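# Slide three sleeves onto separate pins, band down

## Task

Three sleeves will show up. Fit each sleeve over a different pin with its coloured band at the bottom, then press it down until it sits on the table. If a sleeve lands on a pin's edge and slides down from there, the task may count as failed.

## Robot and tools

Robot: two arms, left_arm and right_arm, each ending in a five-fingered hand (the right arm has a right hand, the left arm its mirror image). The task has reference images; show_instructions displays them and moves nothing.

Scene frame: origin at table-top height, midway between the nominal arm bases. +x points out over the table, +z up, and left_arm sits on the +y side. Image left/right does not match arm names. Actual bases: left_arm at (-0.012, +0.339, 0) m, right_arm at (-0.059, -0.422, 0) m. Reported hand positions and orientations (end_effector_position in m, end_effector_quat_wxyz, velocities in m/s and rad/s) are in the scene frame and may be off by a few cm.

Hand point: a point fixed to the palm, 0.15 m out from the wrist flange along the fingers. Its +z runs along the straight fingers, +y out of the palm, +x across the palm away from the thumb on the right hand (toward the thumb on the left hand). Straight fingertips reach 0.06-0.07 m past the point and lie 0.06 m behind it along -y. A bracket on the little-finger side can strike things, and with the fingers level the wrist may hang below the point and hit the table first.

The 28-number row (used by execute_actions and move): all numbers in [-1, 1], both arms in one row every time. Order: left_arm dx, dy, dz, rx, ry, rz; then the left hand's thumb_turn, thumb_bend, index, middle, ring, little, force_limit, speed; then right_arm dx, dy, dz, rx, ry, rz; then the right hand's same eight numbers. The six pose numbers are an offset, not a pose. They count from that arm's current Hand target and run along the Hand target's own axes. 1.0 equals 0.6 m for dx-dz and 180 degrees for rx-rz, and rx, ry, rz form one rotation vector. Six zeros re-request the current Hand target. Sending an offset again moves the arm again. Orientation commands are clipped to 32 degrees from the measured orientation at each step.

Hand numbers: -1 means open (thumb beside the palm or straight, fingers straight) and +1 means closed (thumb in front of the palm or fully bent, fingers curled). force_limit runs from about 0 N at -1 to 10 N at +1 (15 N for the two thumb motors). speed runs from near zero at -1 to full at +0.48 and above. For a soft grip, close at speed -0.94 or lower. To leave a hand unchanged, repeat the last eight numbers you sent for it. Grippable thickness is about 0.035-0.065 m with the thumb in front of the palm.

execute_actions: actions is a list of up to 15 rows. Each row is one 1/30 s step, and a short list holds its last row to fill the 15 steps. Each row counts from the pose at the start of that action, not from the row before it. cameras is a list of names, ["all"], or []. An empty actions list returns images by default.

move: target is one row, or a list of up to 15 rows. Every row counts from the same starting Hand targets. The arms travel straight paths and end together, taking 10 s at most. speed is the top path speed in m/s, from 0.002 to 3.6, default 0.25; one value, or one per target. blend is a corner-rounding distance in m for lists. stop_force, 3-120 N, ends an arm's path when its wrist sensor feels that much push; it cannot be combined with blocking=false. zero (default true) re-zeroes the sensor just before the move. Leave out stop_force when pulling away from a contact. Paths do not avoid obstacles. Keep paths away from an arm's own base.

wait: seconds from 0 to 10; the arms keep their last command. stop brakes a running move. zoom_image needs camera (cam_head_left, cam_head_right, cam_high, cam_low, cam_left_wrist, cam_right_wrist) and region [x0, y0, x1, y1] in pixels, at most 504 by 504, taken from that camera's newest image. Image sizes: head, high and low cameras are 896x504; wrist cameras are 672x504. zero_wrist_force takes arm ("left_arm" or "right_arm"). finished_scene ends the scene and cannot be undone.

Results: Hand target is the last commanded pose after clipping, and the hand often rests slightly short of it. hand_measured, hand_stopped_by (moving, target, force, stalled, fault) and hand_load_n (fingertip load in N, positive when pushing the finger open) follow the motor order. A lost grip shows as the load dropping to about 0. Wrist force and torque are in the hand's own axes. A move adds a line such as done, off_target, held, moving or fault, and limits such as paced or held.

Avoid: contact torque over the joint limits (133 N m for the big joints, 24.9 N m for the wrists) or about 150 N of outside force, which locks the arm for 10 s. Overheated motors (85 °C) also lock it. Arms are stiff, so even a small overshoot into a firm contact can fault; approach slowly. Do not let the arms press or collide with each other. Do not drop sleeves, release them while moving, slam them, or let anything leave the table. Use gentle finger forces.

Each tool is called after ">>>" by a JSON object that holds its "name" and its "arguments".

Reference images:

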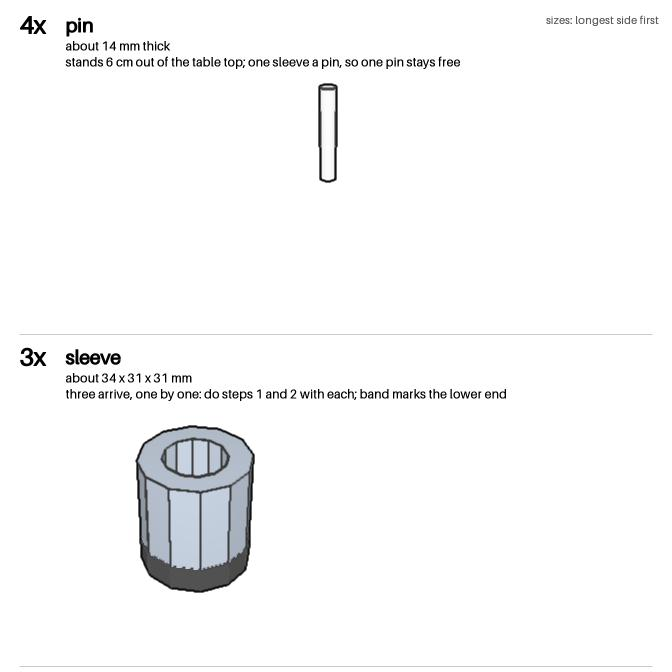

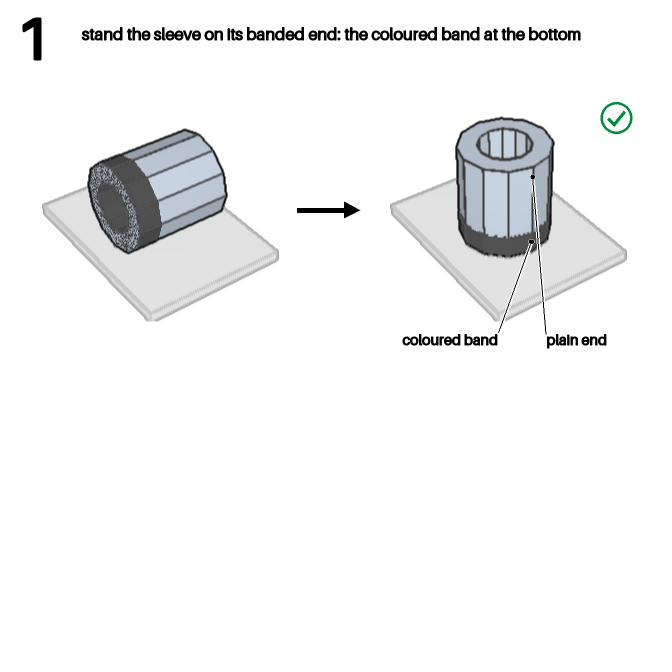

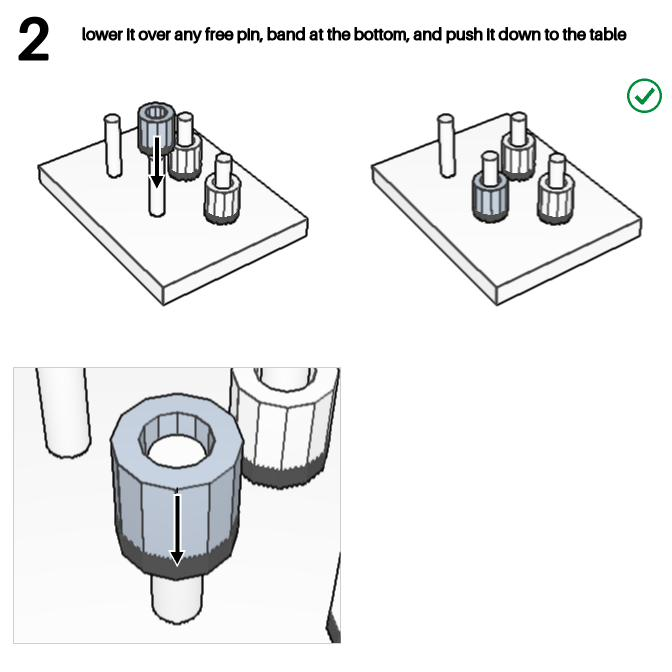

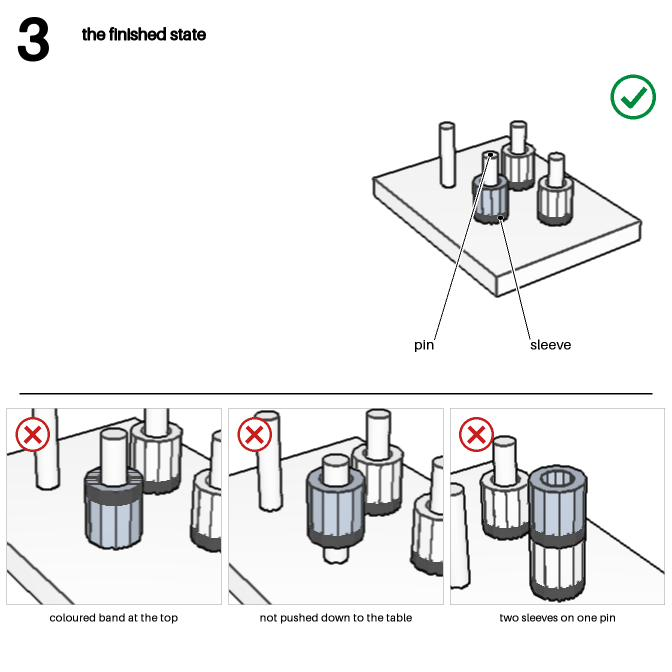

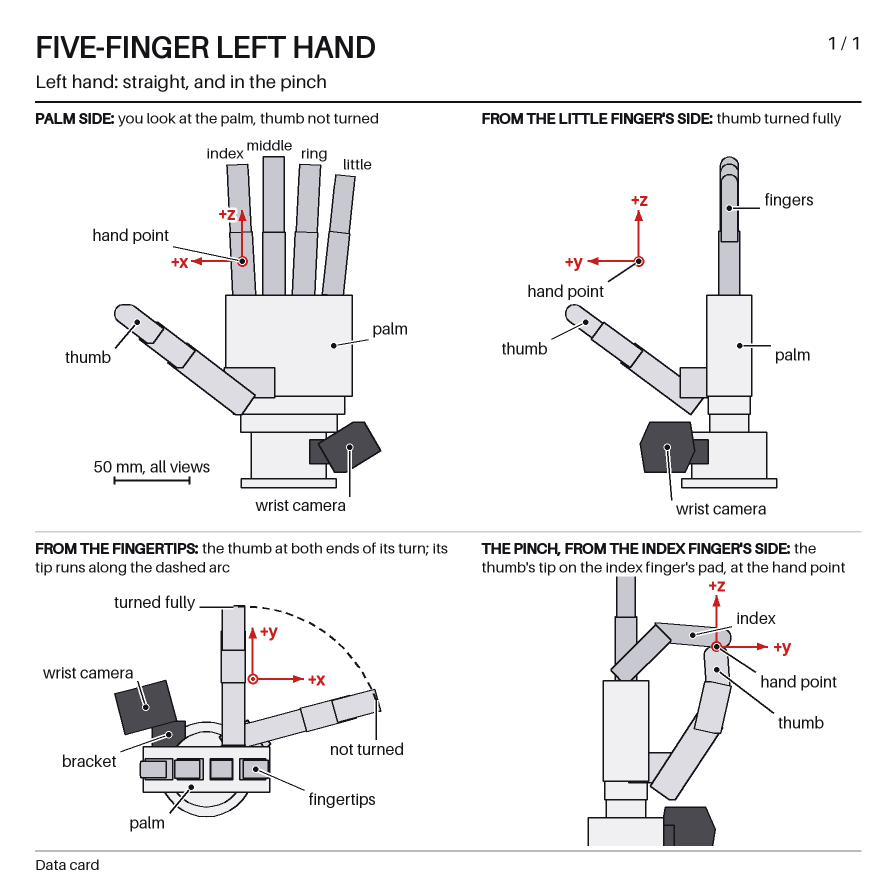

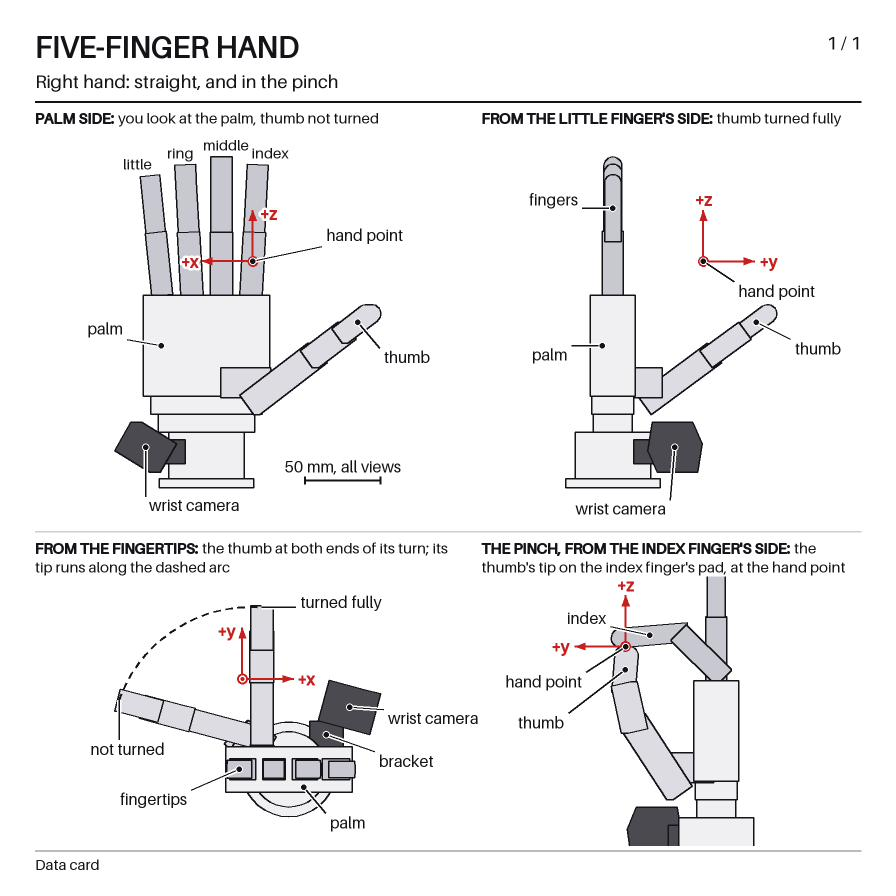

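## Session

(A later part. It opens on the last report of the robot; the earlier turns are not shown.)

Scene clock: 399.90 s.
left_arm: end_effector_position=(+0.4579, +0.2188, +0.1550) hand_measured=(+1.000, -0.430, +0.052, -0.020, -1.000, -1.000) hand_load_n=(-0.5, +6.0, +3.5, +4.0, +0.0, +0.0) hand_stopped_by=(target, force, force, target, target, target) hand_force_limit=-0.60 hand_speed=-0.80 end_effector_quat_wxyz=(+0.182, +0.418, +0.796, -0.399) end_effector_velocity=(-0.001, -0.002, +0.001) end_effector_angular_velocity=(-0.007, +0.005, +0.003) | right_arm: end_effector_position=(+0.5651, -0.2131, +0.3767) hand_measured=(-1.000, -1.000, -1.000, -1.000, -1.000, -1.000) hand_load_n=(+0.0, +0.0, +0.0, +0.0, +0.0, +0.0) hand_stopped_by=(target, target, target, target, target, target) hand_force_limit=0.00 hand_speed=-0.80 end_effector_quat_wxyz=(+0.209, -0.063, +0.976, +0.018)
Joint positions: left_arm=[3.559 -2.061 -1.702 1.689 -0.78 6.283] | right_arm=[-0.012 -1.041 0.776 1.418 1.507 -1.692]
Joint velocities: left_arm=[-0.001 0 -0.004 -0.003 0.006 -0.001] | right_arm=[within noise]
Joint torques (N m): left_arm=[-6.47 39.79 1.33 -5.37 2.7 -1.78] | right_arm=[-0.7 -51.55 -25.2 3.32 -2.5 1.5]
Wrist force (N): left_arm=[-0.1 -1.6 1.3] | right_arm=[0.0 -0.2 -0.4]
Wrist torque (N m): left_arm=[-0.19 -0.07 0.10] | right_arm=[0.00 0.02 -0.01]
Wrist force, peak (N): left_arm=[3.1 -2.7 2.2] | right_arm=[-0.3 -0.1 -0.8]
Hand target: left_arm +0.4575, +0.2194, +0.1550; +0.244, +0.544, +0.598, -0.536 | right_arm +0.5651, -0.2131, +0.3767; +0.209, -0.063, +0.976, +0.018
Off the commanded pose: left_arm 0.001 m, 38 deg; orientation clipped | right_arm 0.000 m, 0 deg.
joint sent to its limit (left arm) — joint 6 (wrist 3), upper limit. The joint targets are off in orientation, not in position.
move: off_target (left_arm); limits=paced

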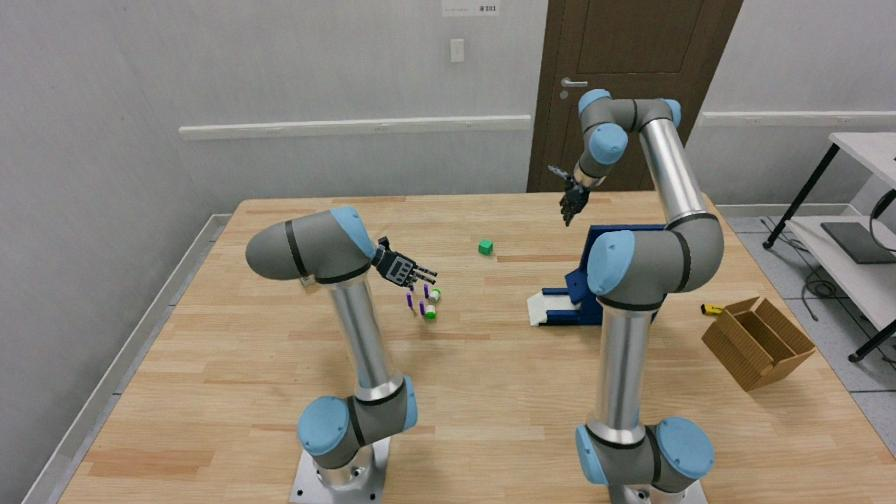

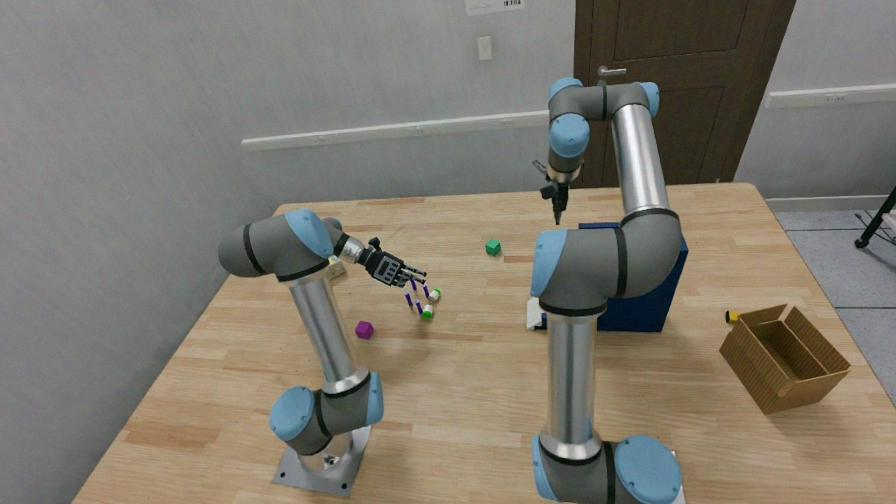

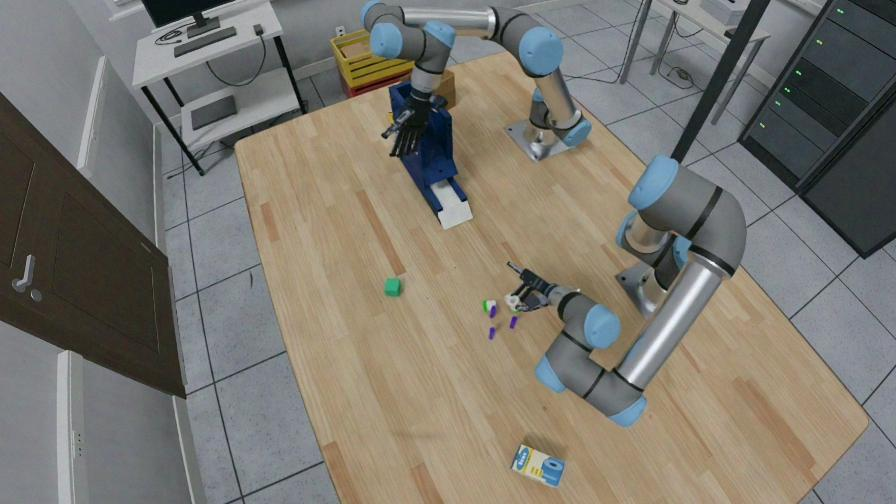

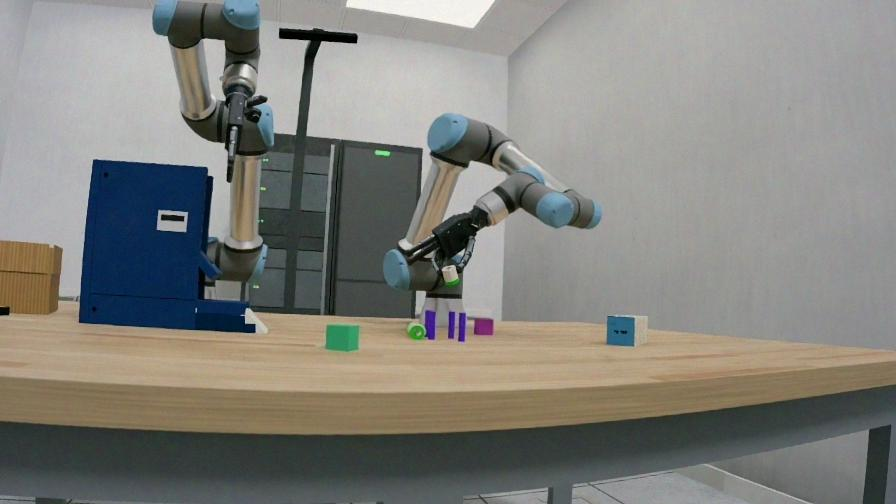

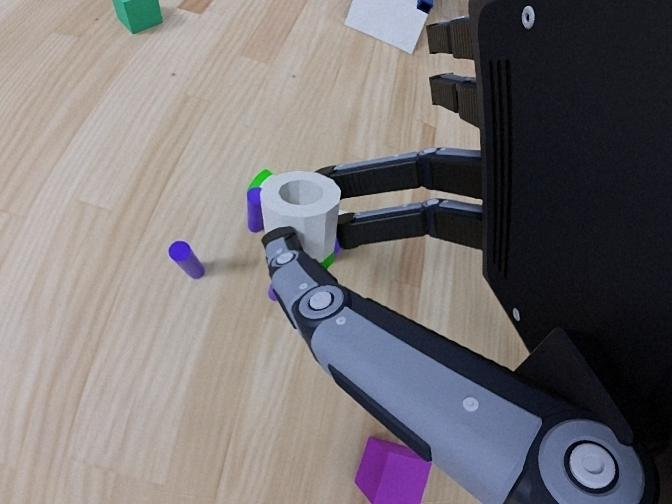

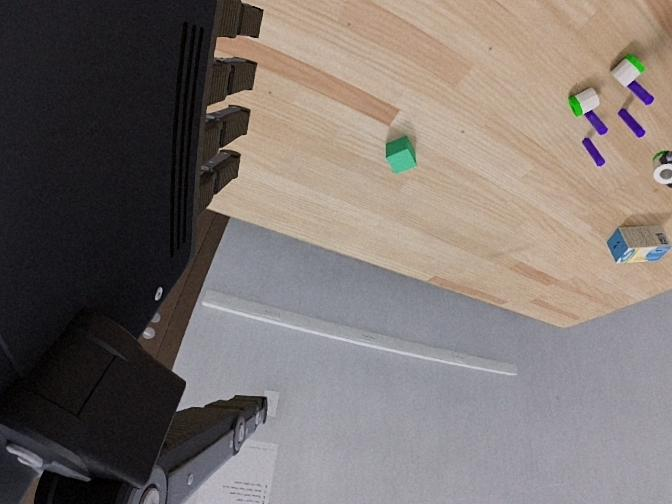

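>>> {"name": "move", "arguments": {"target": [[-0.1763, -0.1937, -0.041, 0, 0, -0.7222, 1, -0.1, 0.2, -0.02, -1, -1, -0.6, -0.8, 0, 0, 0, 0, 0, 0, -1, -1, -1, -1, -1, -1, 0.0, -0.8], [-0.3228, -0.077, -0.041, 0, 0, 0.6111, 1, -0.1, 0.2, -0.02, -1, -1, -0.6, -0.8, 0, 0, 0, 0, 0, 0, -1, -1, -1, -1, -1, -1, 0.0, -0.8], [-0.0146, -0.0063, -0.0051, 0.0209, -0.0104, 0.0201, 1, -0.1, 0.2, -0.02, -1, -1, -0.6, -0.8, 0, 0, 0, 0, 0, 0, -1, -1, -1, -1, -1, -1, 0.0, -0.8]], "speed": [0.45, 0.45, 0.45], "blend": [0.02, 0.02, 0], "cameras": ["all"]}}

Scene clock: 429.43 s.
left_arm: end_effector_position=(+0.4575, +0.2194, +0.1649) hand_measured=(+1.000, -0.430, +0.052, -0.020, -1.000, -1.000) hand_load_n=(-0.5, +5.5, +3.5, +4.0, +0.0, +0.0) hand_stopped_by=(target, force, force, target, target, target) hand_force_limit=-0.60 hand_speed=-0.80 end_effector_quat_wxyz=(+0.253, +0.561, +0.559, -0.556) end_effector_velocity=(-0.001, +0.000, +0.000) end_effector_angular_velocity=(+0.001, +0.005, +0.000) | right_arm: end_effector_position=(+0.5651, -0.2131, +0.3767) hand_measured=(-1.000, -1.000, -1.000, -1.000, -1.000, -1.000) hand_load_n=(+0.0, +0.0, +0.0, +0.0, +0.0, +0.0) hand_stopped_by=(target, target, target, target, target, target) hand_force_limit=0.00 hand_speed=-0.80 end_effector_quat_wxyz=(+0.209, -0.063, +0.976, +0.018)
Joint positions: left_arm=[3.644 -2.294 -1.713 1.205 -0.865 0.989] | right_arm=[-0.012 -1.041 0.776 1.418 1.507 -1.692]
Joint velocities: left_arm=[0 0 -0.001 0 -0.001 -0.005] | right_arm=[within noise]
Joint torques (N m): left_arm=[2.45 52.62 0.75 -3.99 -1.36 -2.23] | right_arm=[-0.44 -51.58 -25.42 3.31 -2.54 1.62]
Wrist force (N): left_arm=[-0.8 -1.1 1.8] | right_arm=[-0.2 0.1 -0.3]
Wrist torque (N m): left_arm=[-0.29 0.02 -0.05] | right_arm=[0.04 0.05 -0.02]
Wrist force, peak (N): left_arm=[4.1 -0.9 2.5] | right_arm=[-0.2 -0.2 -0.8]
Hand target: left_arm +0.4575, +0.2194, +0.1650; +0.253, +0.561, +0.559, -0.556 | right_arm +0.5651, -0.2131, +0.3767; +0.209, -0.063, +0.976, +0.018
Off the commanded pose: left_arm 0.000 m, 0 deg | right_arm 0.000 m, 0 deg.
move: done

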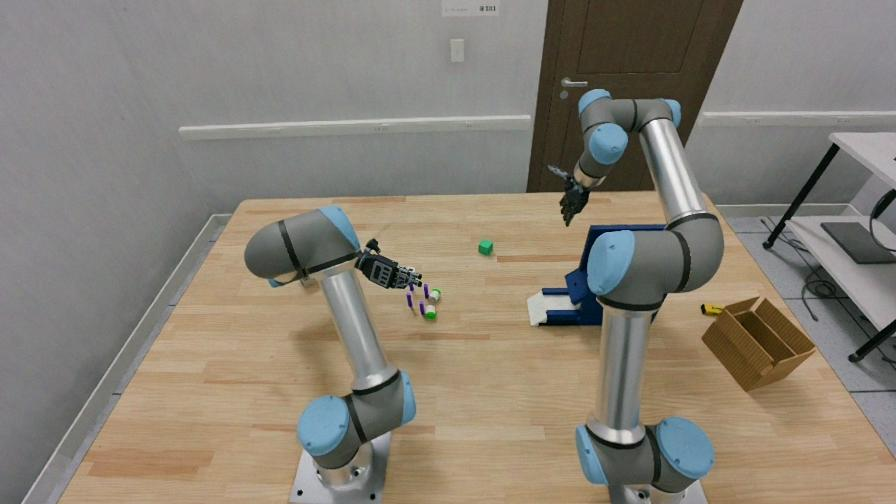

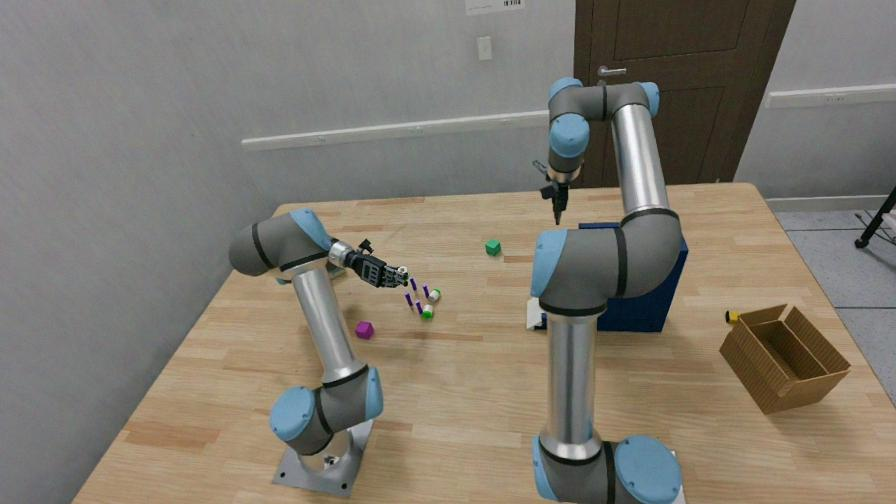

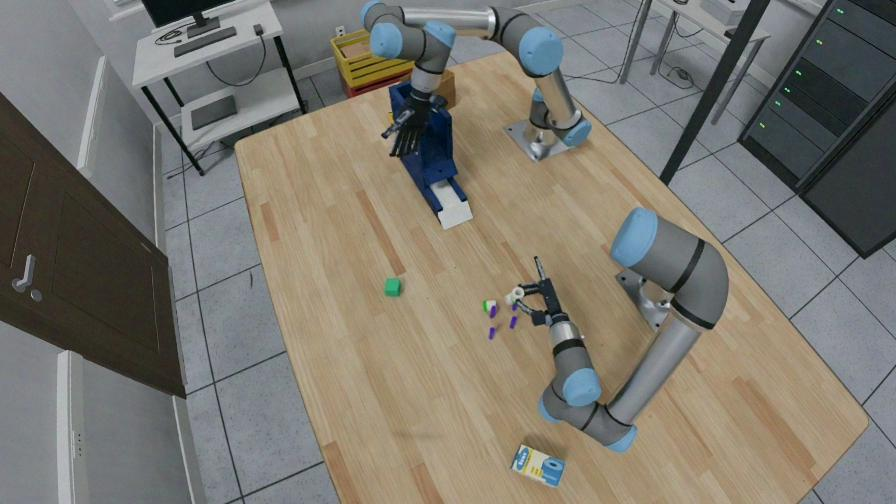

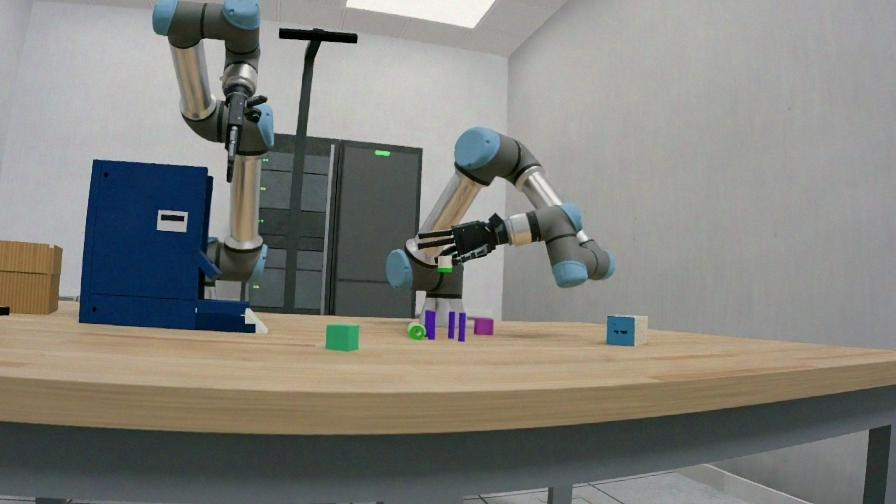

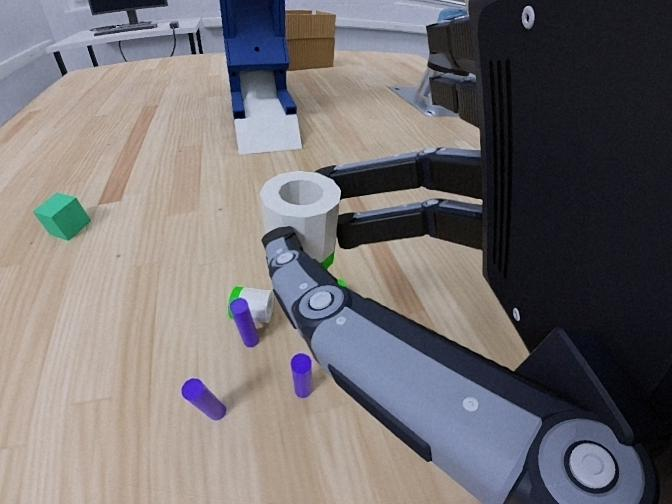

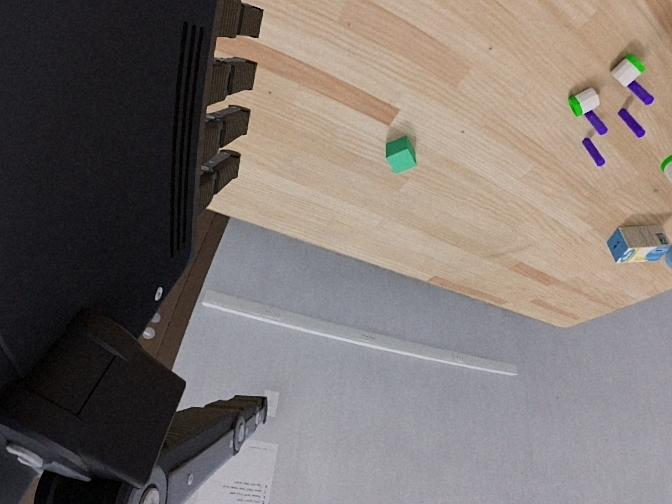

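>>> {"name": "zoom_image", "arguments": {"camera": "cam_head_left", "region": [360, 240, 460, 330]}}

>>> {"name": "zoom_image", "arguments": {"camera": "cam_head_right", "region": [360, 240, 460, 330]}}

>>> {"name": "zoom_image", "arguments": {"camera": "cam_low", "region": [380, 220, 520, 350]}}

>>> {"name": "zoom_image", "arguments": {"camera": "cam_high", "region": [460, 240, 580, 350]}}

>>> {"name": "zoom_image", "arguments": {"camera": "cam_left_wrist", "region": [168, 150, 420, 430]}}

Scaled by 5.040 from the camera's 896x504 image, which has a finer 1280x720 frame.

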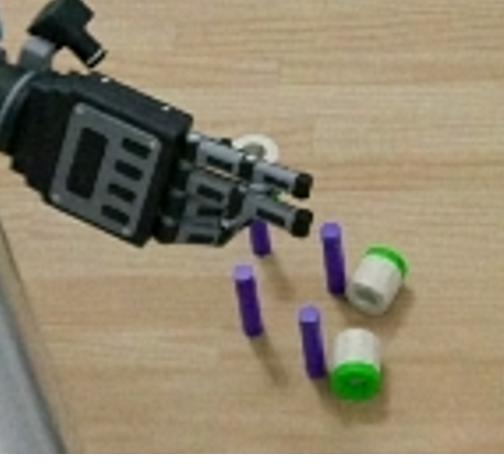

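Scaled by 5.040 from the camera's 896x504 image, which has a finer 1280x720 frame.

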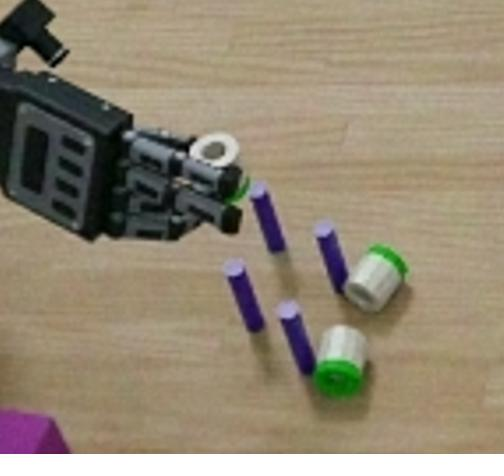

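Scaled by 3.600 from the camera's 896x504 image, which has a finer 1280x720 frame.

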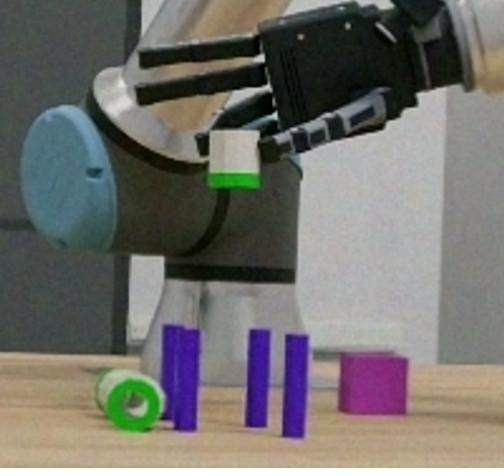

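Scaled by 4.200 from the camera's 896x504 image, which has a finer 1280x720 frame.

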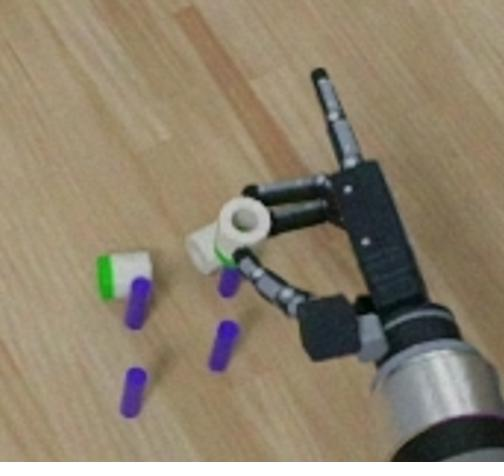

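Scaled by 1.800 from the camera's 672x504 image, which has a finer 960x720 frame.

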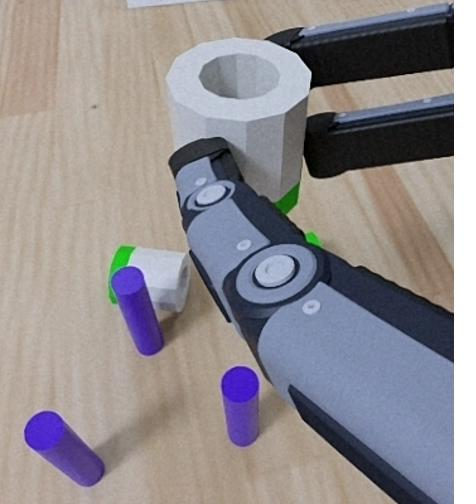

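>>> {"name": "zoom_image", "arguments": {"camera": "cam_left_wrist", "region": [170, 280, 330, 440]}}

>>> {"name": "zoom_image", "arguments": {"camera": "cam_left_wrist", "region": [240, 150, 370, 280]}}

Scaled by 3.150 from the camera's 672x504 image, which has a finer 960x720 frame.

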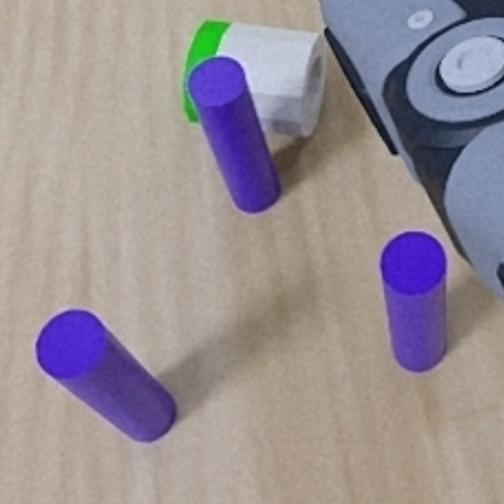

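Scaled by 3.877 from the camera's 672x504 image, which has a finer 960x720 frame.

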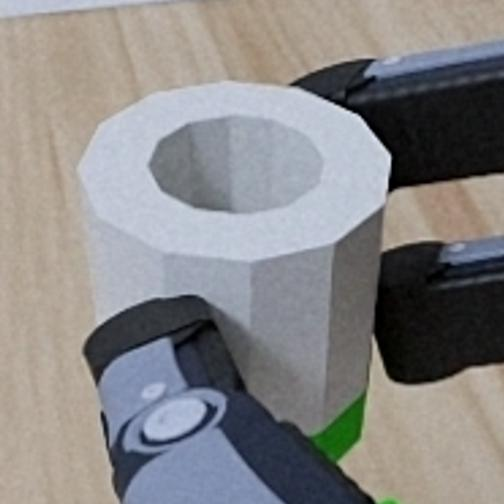

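>>> {"name": "zoom_image", "arguments": {"camera": "cam_low", "region": [380, 110, 660, 350]}}

>>> {"name": "zoom_image", "arguments": {"camera": "cam_high", "region": [460, 190, 760, 470]}}

Scaled by 1.800 from the camera's 896x504 image, which has a finer 1280x720 frame.

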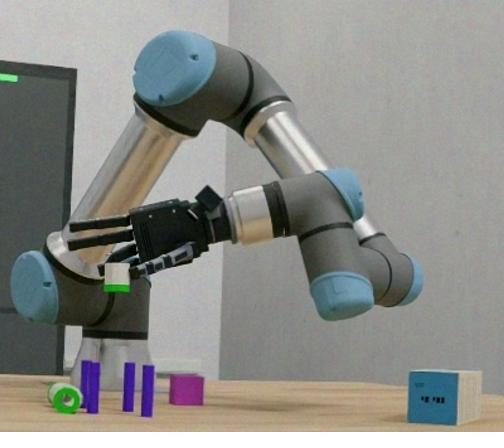

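Scaled by 1.680 from the camera's 896x504 image, which has a finer 1280x720 frame.

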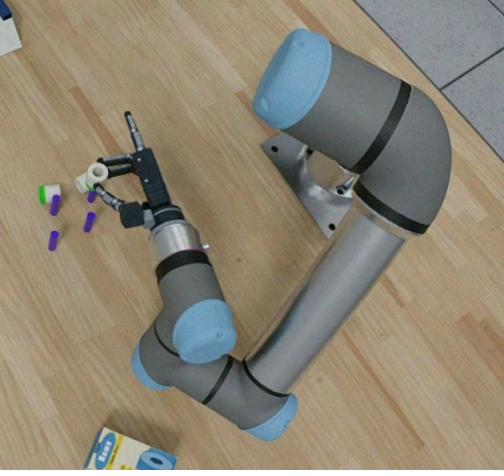

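>>> {"name": "move", "arguments": {"target": [[-0.3538, -0.2075, -0.0563, 0, 0, 0, 1, -0.1, 0.2, -0.02, -1, -1, -0.6, -0.8, 0, 0, 0, 0, 0, 0, -1, -1, -1, -1, -1, -1, 0.0, -0.8], [-0.5165, 0.0368, -0.2415, -0.23, -0.1516, 0, 1, -0.1, 0.2, -0.02, -1, -1, -0.6, -0.8, 0, 0, 0, 0, 0, 0, -1, -1, -1, -1, -1, -1, 0.0, -0.8], [-0.5457, 0.0812, -0.589, -0.46, -0.3031, 0, 1, -0.1, 0.2, -0.02, -1, -1, -0.6, -0.8, 0, 0, 0, 0, 0, 0, -1, -1, -1, -1, -1, -1, 0.0, -0.8], [-0.0948, 0.1613, -0.3767, -0.3527, -0.2324, -0.5553, 1, -0.1, 0.2, -0.02, -1, -1, -0.6, -0.8, 0, 0, 0, 0, 0, 0, -1, -1, -1, -1, -1, -1, 0.0, -0.8]], "speed": [0.4, 0.45, 0.45, 0.45], "blend": [0.03, 0.03, 0.03, 0], "cameras": ["cam_low", "cam_high", "cam_left_wrist"]}}

Scene clock: 578.53 s.
left_arm: end_effector_position=(+0.6364, +0.3803, +0.2413) hand_measured=(+1.000, -0.430, +0.052, -0.020, -1.000, -1.000) hand_load_n=(-0.5, +5.5, +3.0, +4.0, +0.0, +0.0) hand_stopped_by=(target, force, force, target, target, target) hand_force_limit=-0.60 hand_speed=-0.80 end_effector_quat_wxyz=(+0.140, -0.417, +0.828, -0.348) | right_arm: end_effector_position=(+0.5651, -0.2131, +0.3767) hand_measured=(-1.000, -1.000, -1.000, -1.000, -1.000, -1.000) hand_load_n=(+0.0, +0.0, +0.0, +0.0, -0.5, +0.0) hand_stopped_by=(target, target, target, target, target, target) hand_force_limit=0.00 hand_speed=-0.80 end_effector_quat_wxyz=(+0.209, -0.063, +0.976, +0.018)
Joint positions: left_arm=[3.662 -1.852 -1.66 -0.875 0.861 1.008] | right_arm=[-0.012 -1.041 0.776 1.418 1.507 -1.692]
Joint torques (N m): left_arm=[-5.99 41.21 11.29 1.22 -1.48 -1.12] | right_arm=[-0.38 -51.99 -25.27 3.35 -2.54 1.74]
Wrist force (N): left_arm=[1.7 -2.0 1.7] | right_arm=[0.0 -0.1 -0.5]
Wrist torque (N m): left_arm=[-0.18 -0.10 0.13] | right_arm=[0.03 0.03 0.00]
Wrist force, peak (N): left_arm=[-2.1 -3.0 2.1] | right_arm=[0.2 0.0 -1.0]
Hand target: left_arm +0.6364, +0.3802, +0.2412; +0.140, -0.417, +0.828, -0.348 | right_arm +0.5651, -0.2131, +0.3767; +0.209, -0.063, +0.976, +0.018
Off the commanded pose: left_arm 0.000 m, 0 deg | right_arm 0.000 m, 0 deg.
move: done
Images, in order (width x height): cam_high 896x504, cam_low 896x504, cam_left_wrist 672x504.

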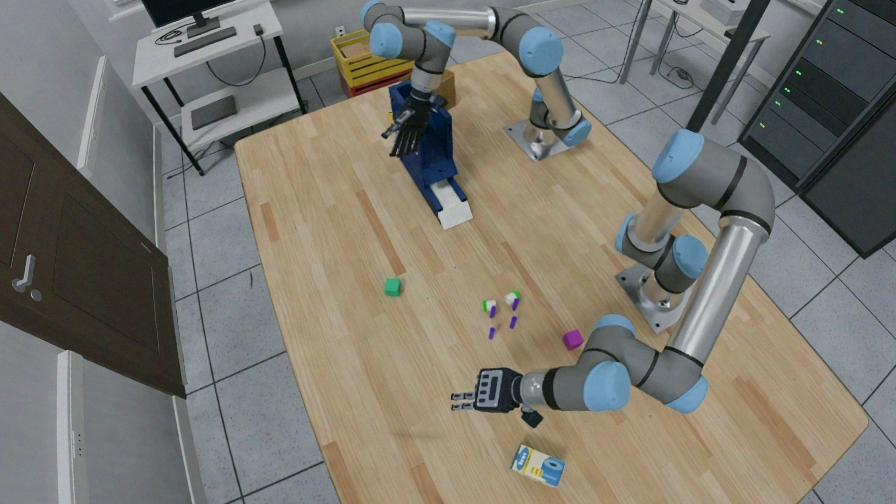

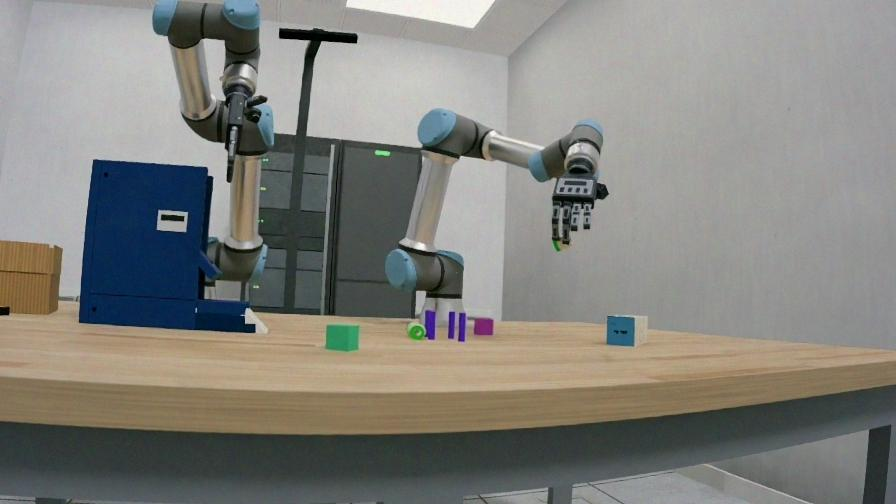

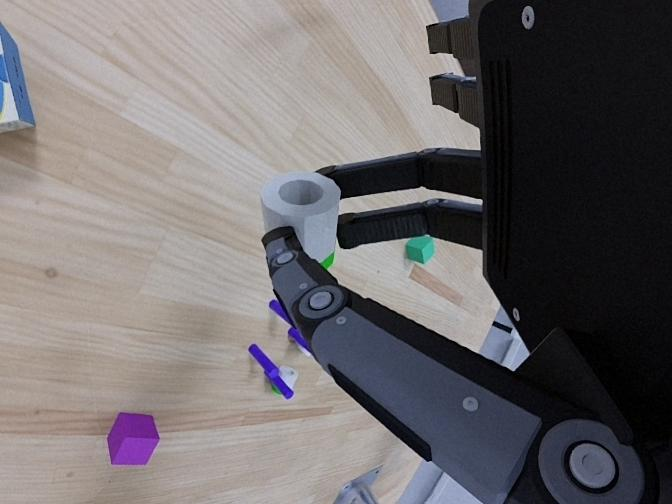

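>>> {"name": "move", "arguments": {"target": [[0.4515, 0.08, -0.2123, -0.2093, 0.3182, -0.3244, 1, -0.1, 0.2, -0.02, -1, -1, -0.6, -0.8, 0, 0, 0, 0, 0, 0, -1, -1, -1, -1, -1, -1, 0.0, -0.8], [0.4028, -0.019, -0.1062, -0.475, 0.0982, -0.7441, 1, -0.1, 0.2, -0.02, -1, -1, -0.6, -0.8, 0, 0, 0, 0, 0, 0, -1, -1, -1, -1, -1, -1, 0.0, -0.8], [0.3605, 0.0975, -0.0168, 0.3527, 0.2324, 0.5553, 1, -0.1, 0.2, -0.02, -1, -1, -0.6, -0.8, 0, 0, 0, 0, 0, 0, -1, -1, -1, -1, -1, -1, 0.0, -0.8]], "speed": [0.45, 0.45, 0.45], "blend": [0.03, 0.03, 0], "cameras": ["cam_low", "cam_high", "cam_left_wrist", "cam_head_left"]}}

Scene clock: 592.87 s.
left_arm: end_effector_position=(+0.4639, +0.2383, +0.2207) hand_measured=(+1.000, -0.430, +0.052, -0.020, -1.000, -1.000) hand_load_n=(+0.0, +6.0, +3.5, +4.0, +0.0, +0.5) hand_stopped_by=(target, force, force, target, target, target) hand_force_limit=-0.60 hand_speed=-0.80 end_effector_quat_wxyz=(+0.253, +0.561, +0.559, -0.556) | right_arm: end_effector_position=(+0.5651, -0.2131, +0.3767) hand_measured=(-1.000, -1.000, -1.000, -1.000, -1.000, -1.000) hand_load_n=(+0.0, +0.0, +0.0, +0.0, +0.0, +0.0) hand_stopped_by=(target, target, target, target, target, target) hand_force_limit=0.00 hand_speed=-0.80 end_effector_quat_wxyz=(+0.209, -0.063, +0.976, +0.018)
Joint positions: left_arm=[3.671 -1.847 -1.672 -2.431 0.89 -2.141] | right_arm=[-0.012 -1.041 0.776 1.418 1.507 -1.692]
Joint torques (N m): left_arm=[8.43 42.73 6.16 -0.99 1.2 -2.12] | right_arm=[-0.48 -51.58 -25.16 3.21 -2.56 1.93]
Wrist force (N): left_arm=[-0.6 -0.7 1.7] | right_arm=[-0.1 -0.1 -0.4]
Wrist torque (N m): left_arm=[-0.21 0.01 -0.05] | right_arm=[0.03 0.04 -0.01]
Wrist force, peak (N): left_arm=[2.3 2.1 3.7] | right_arm=[-0.4 -0.2 -0.8]
Hand target: left_arm +0.4638, +0.2384, +0.2208; +0.253, +0.561, +0.559, -0.556 | right_arm +0.5651, -0.2131, +0.3767; +0.209, -0.063, +0.976, +0.018
Off the commanded pose: left_arm 0.000 m, 0 deg | right_arm 0.000 m, 0 deg.
move: done
Images, in order (width x height): cam_head_left 896x504, cam_high 896x504, cam_low 896x504, cam_left_wrist 672x504.

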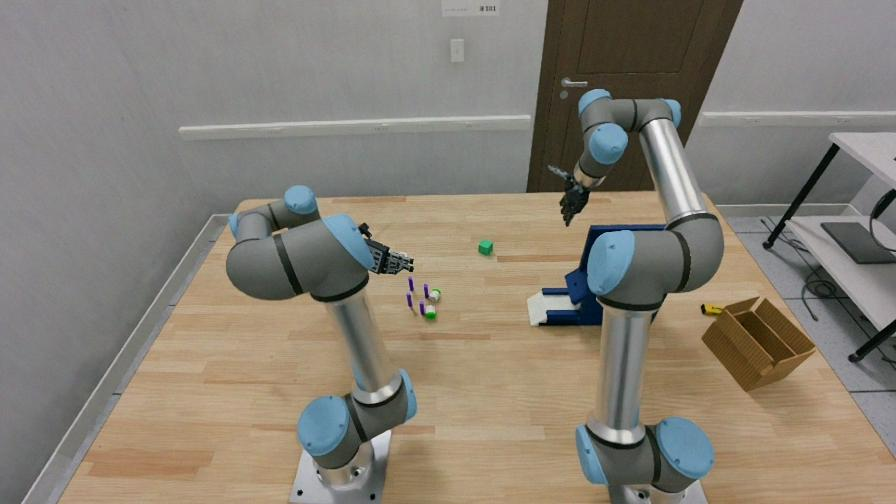

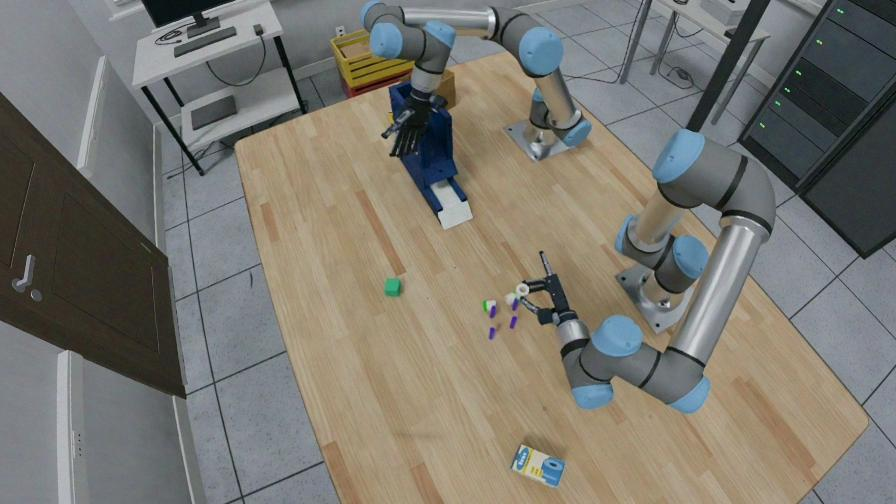

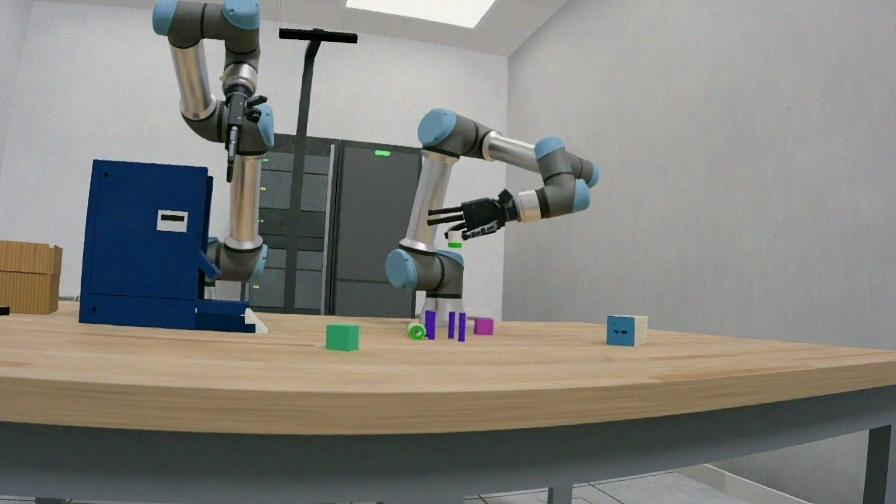

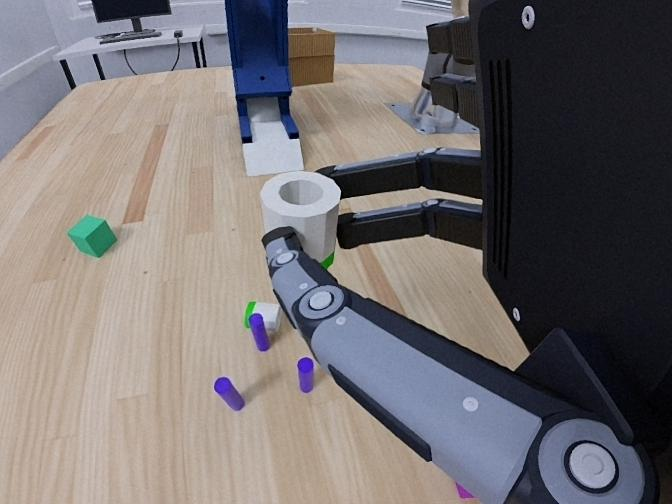

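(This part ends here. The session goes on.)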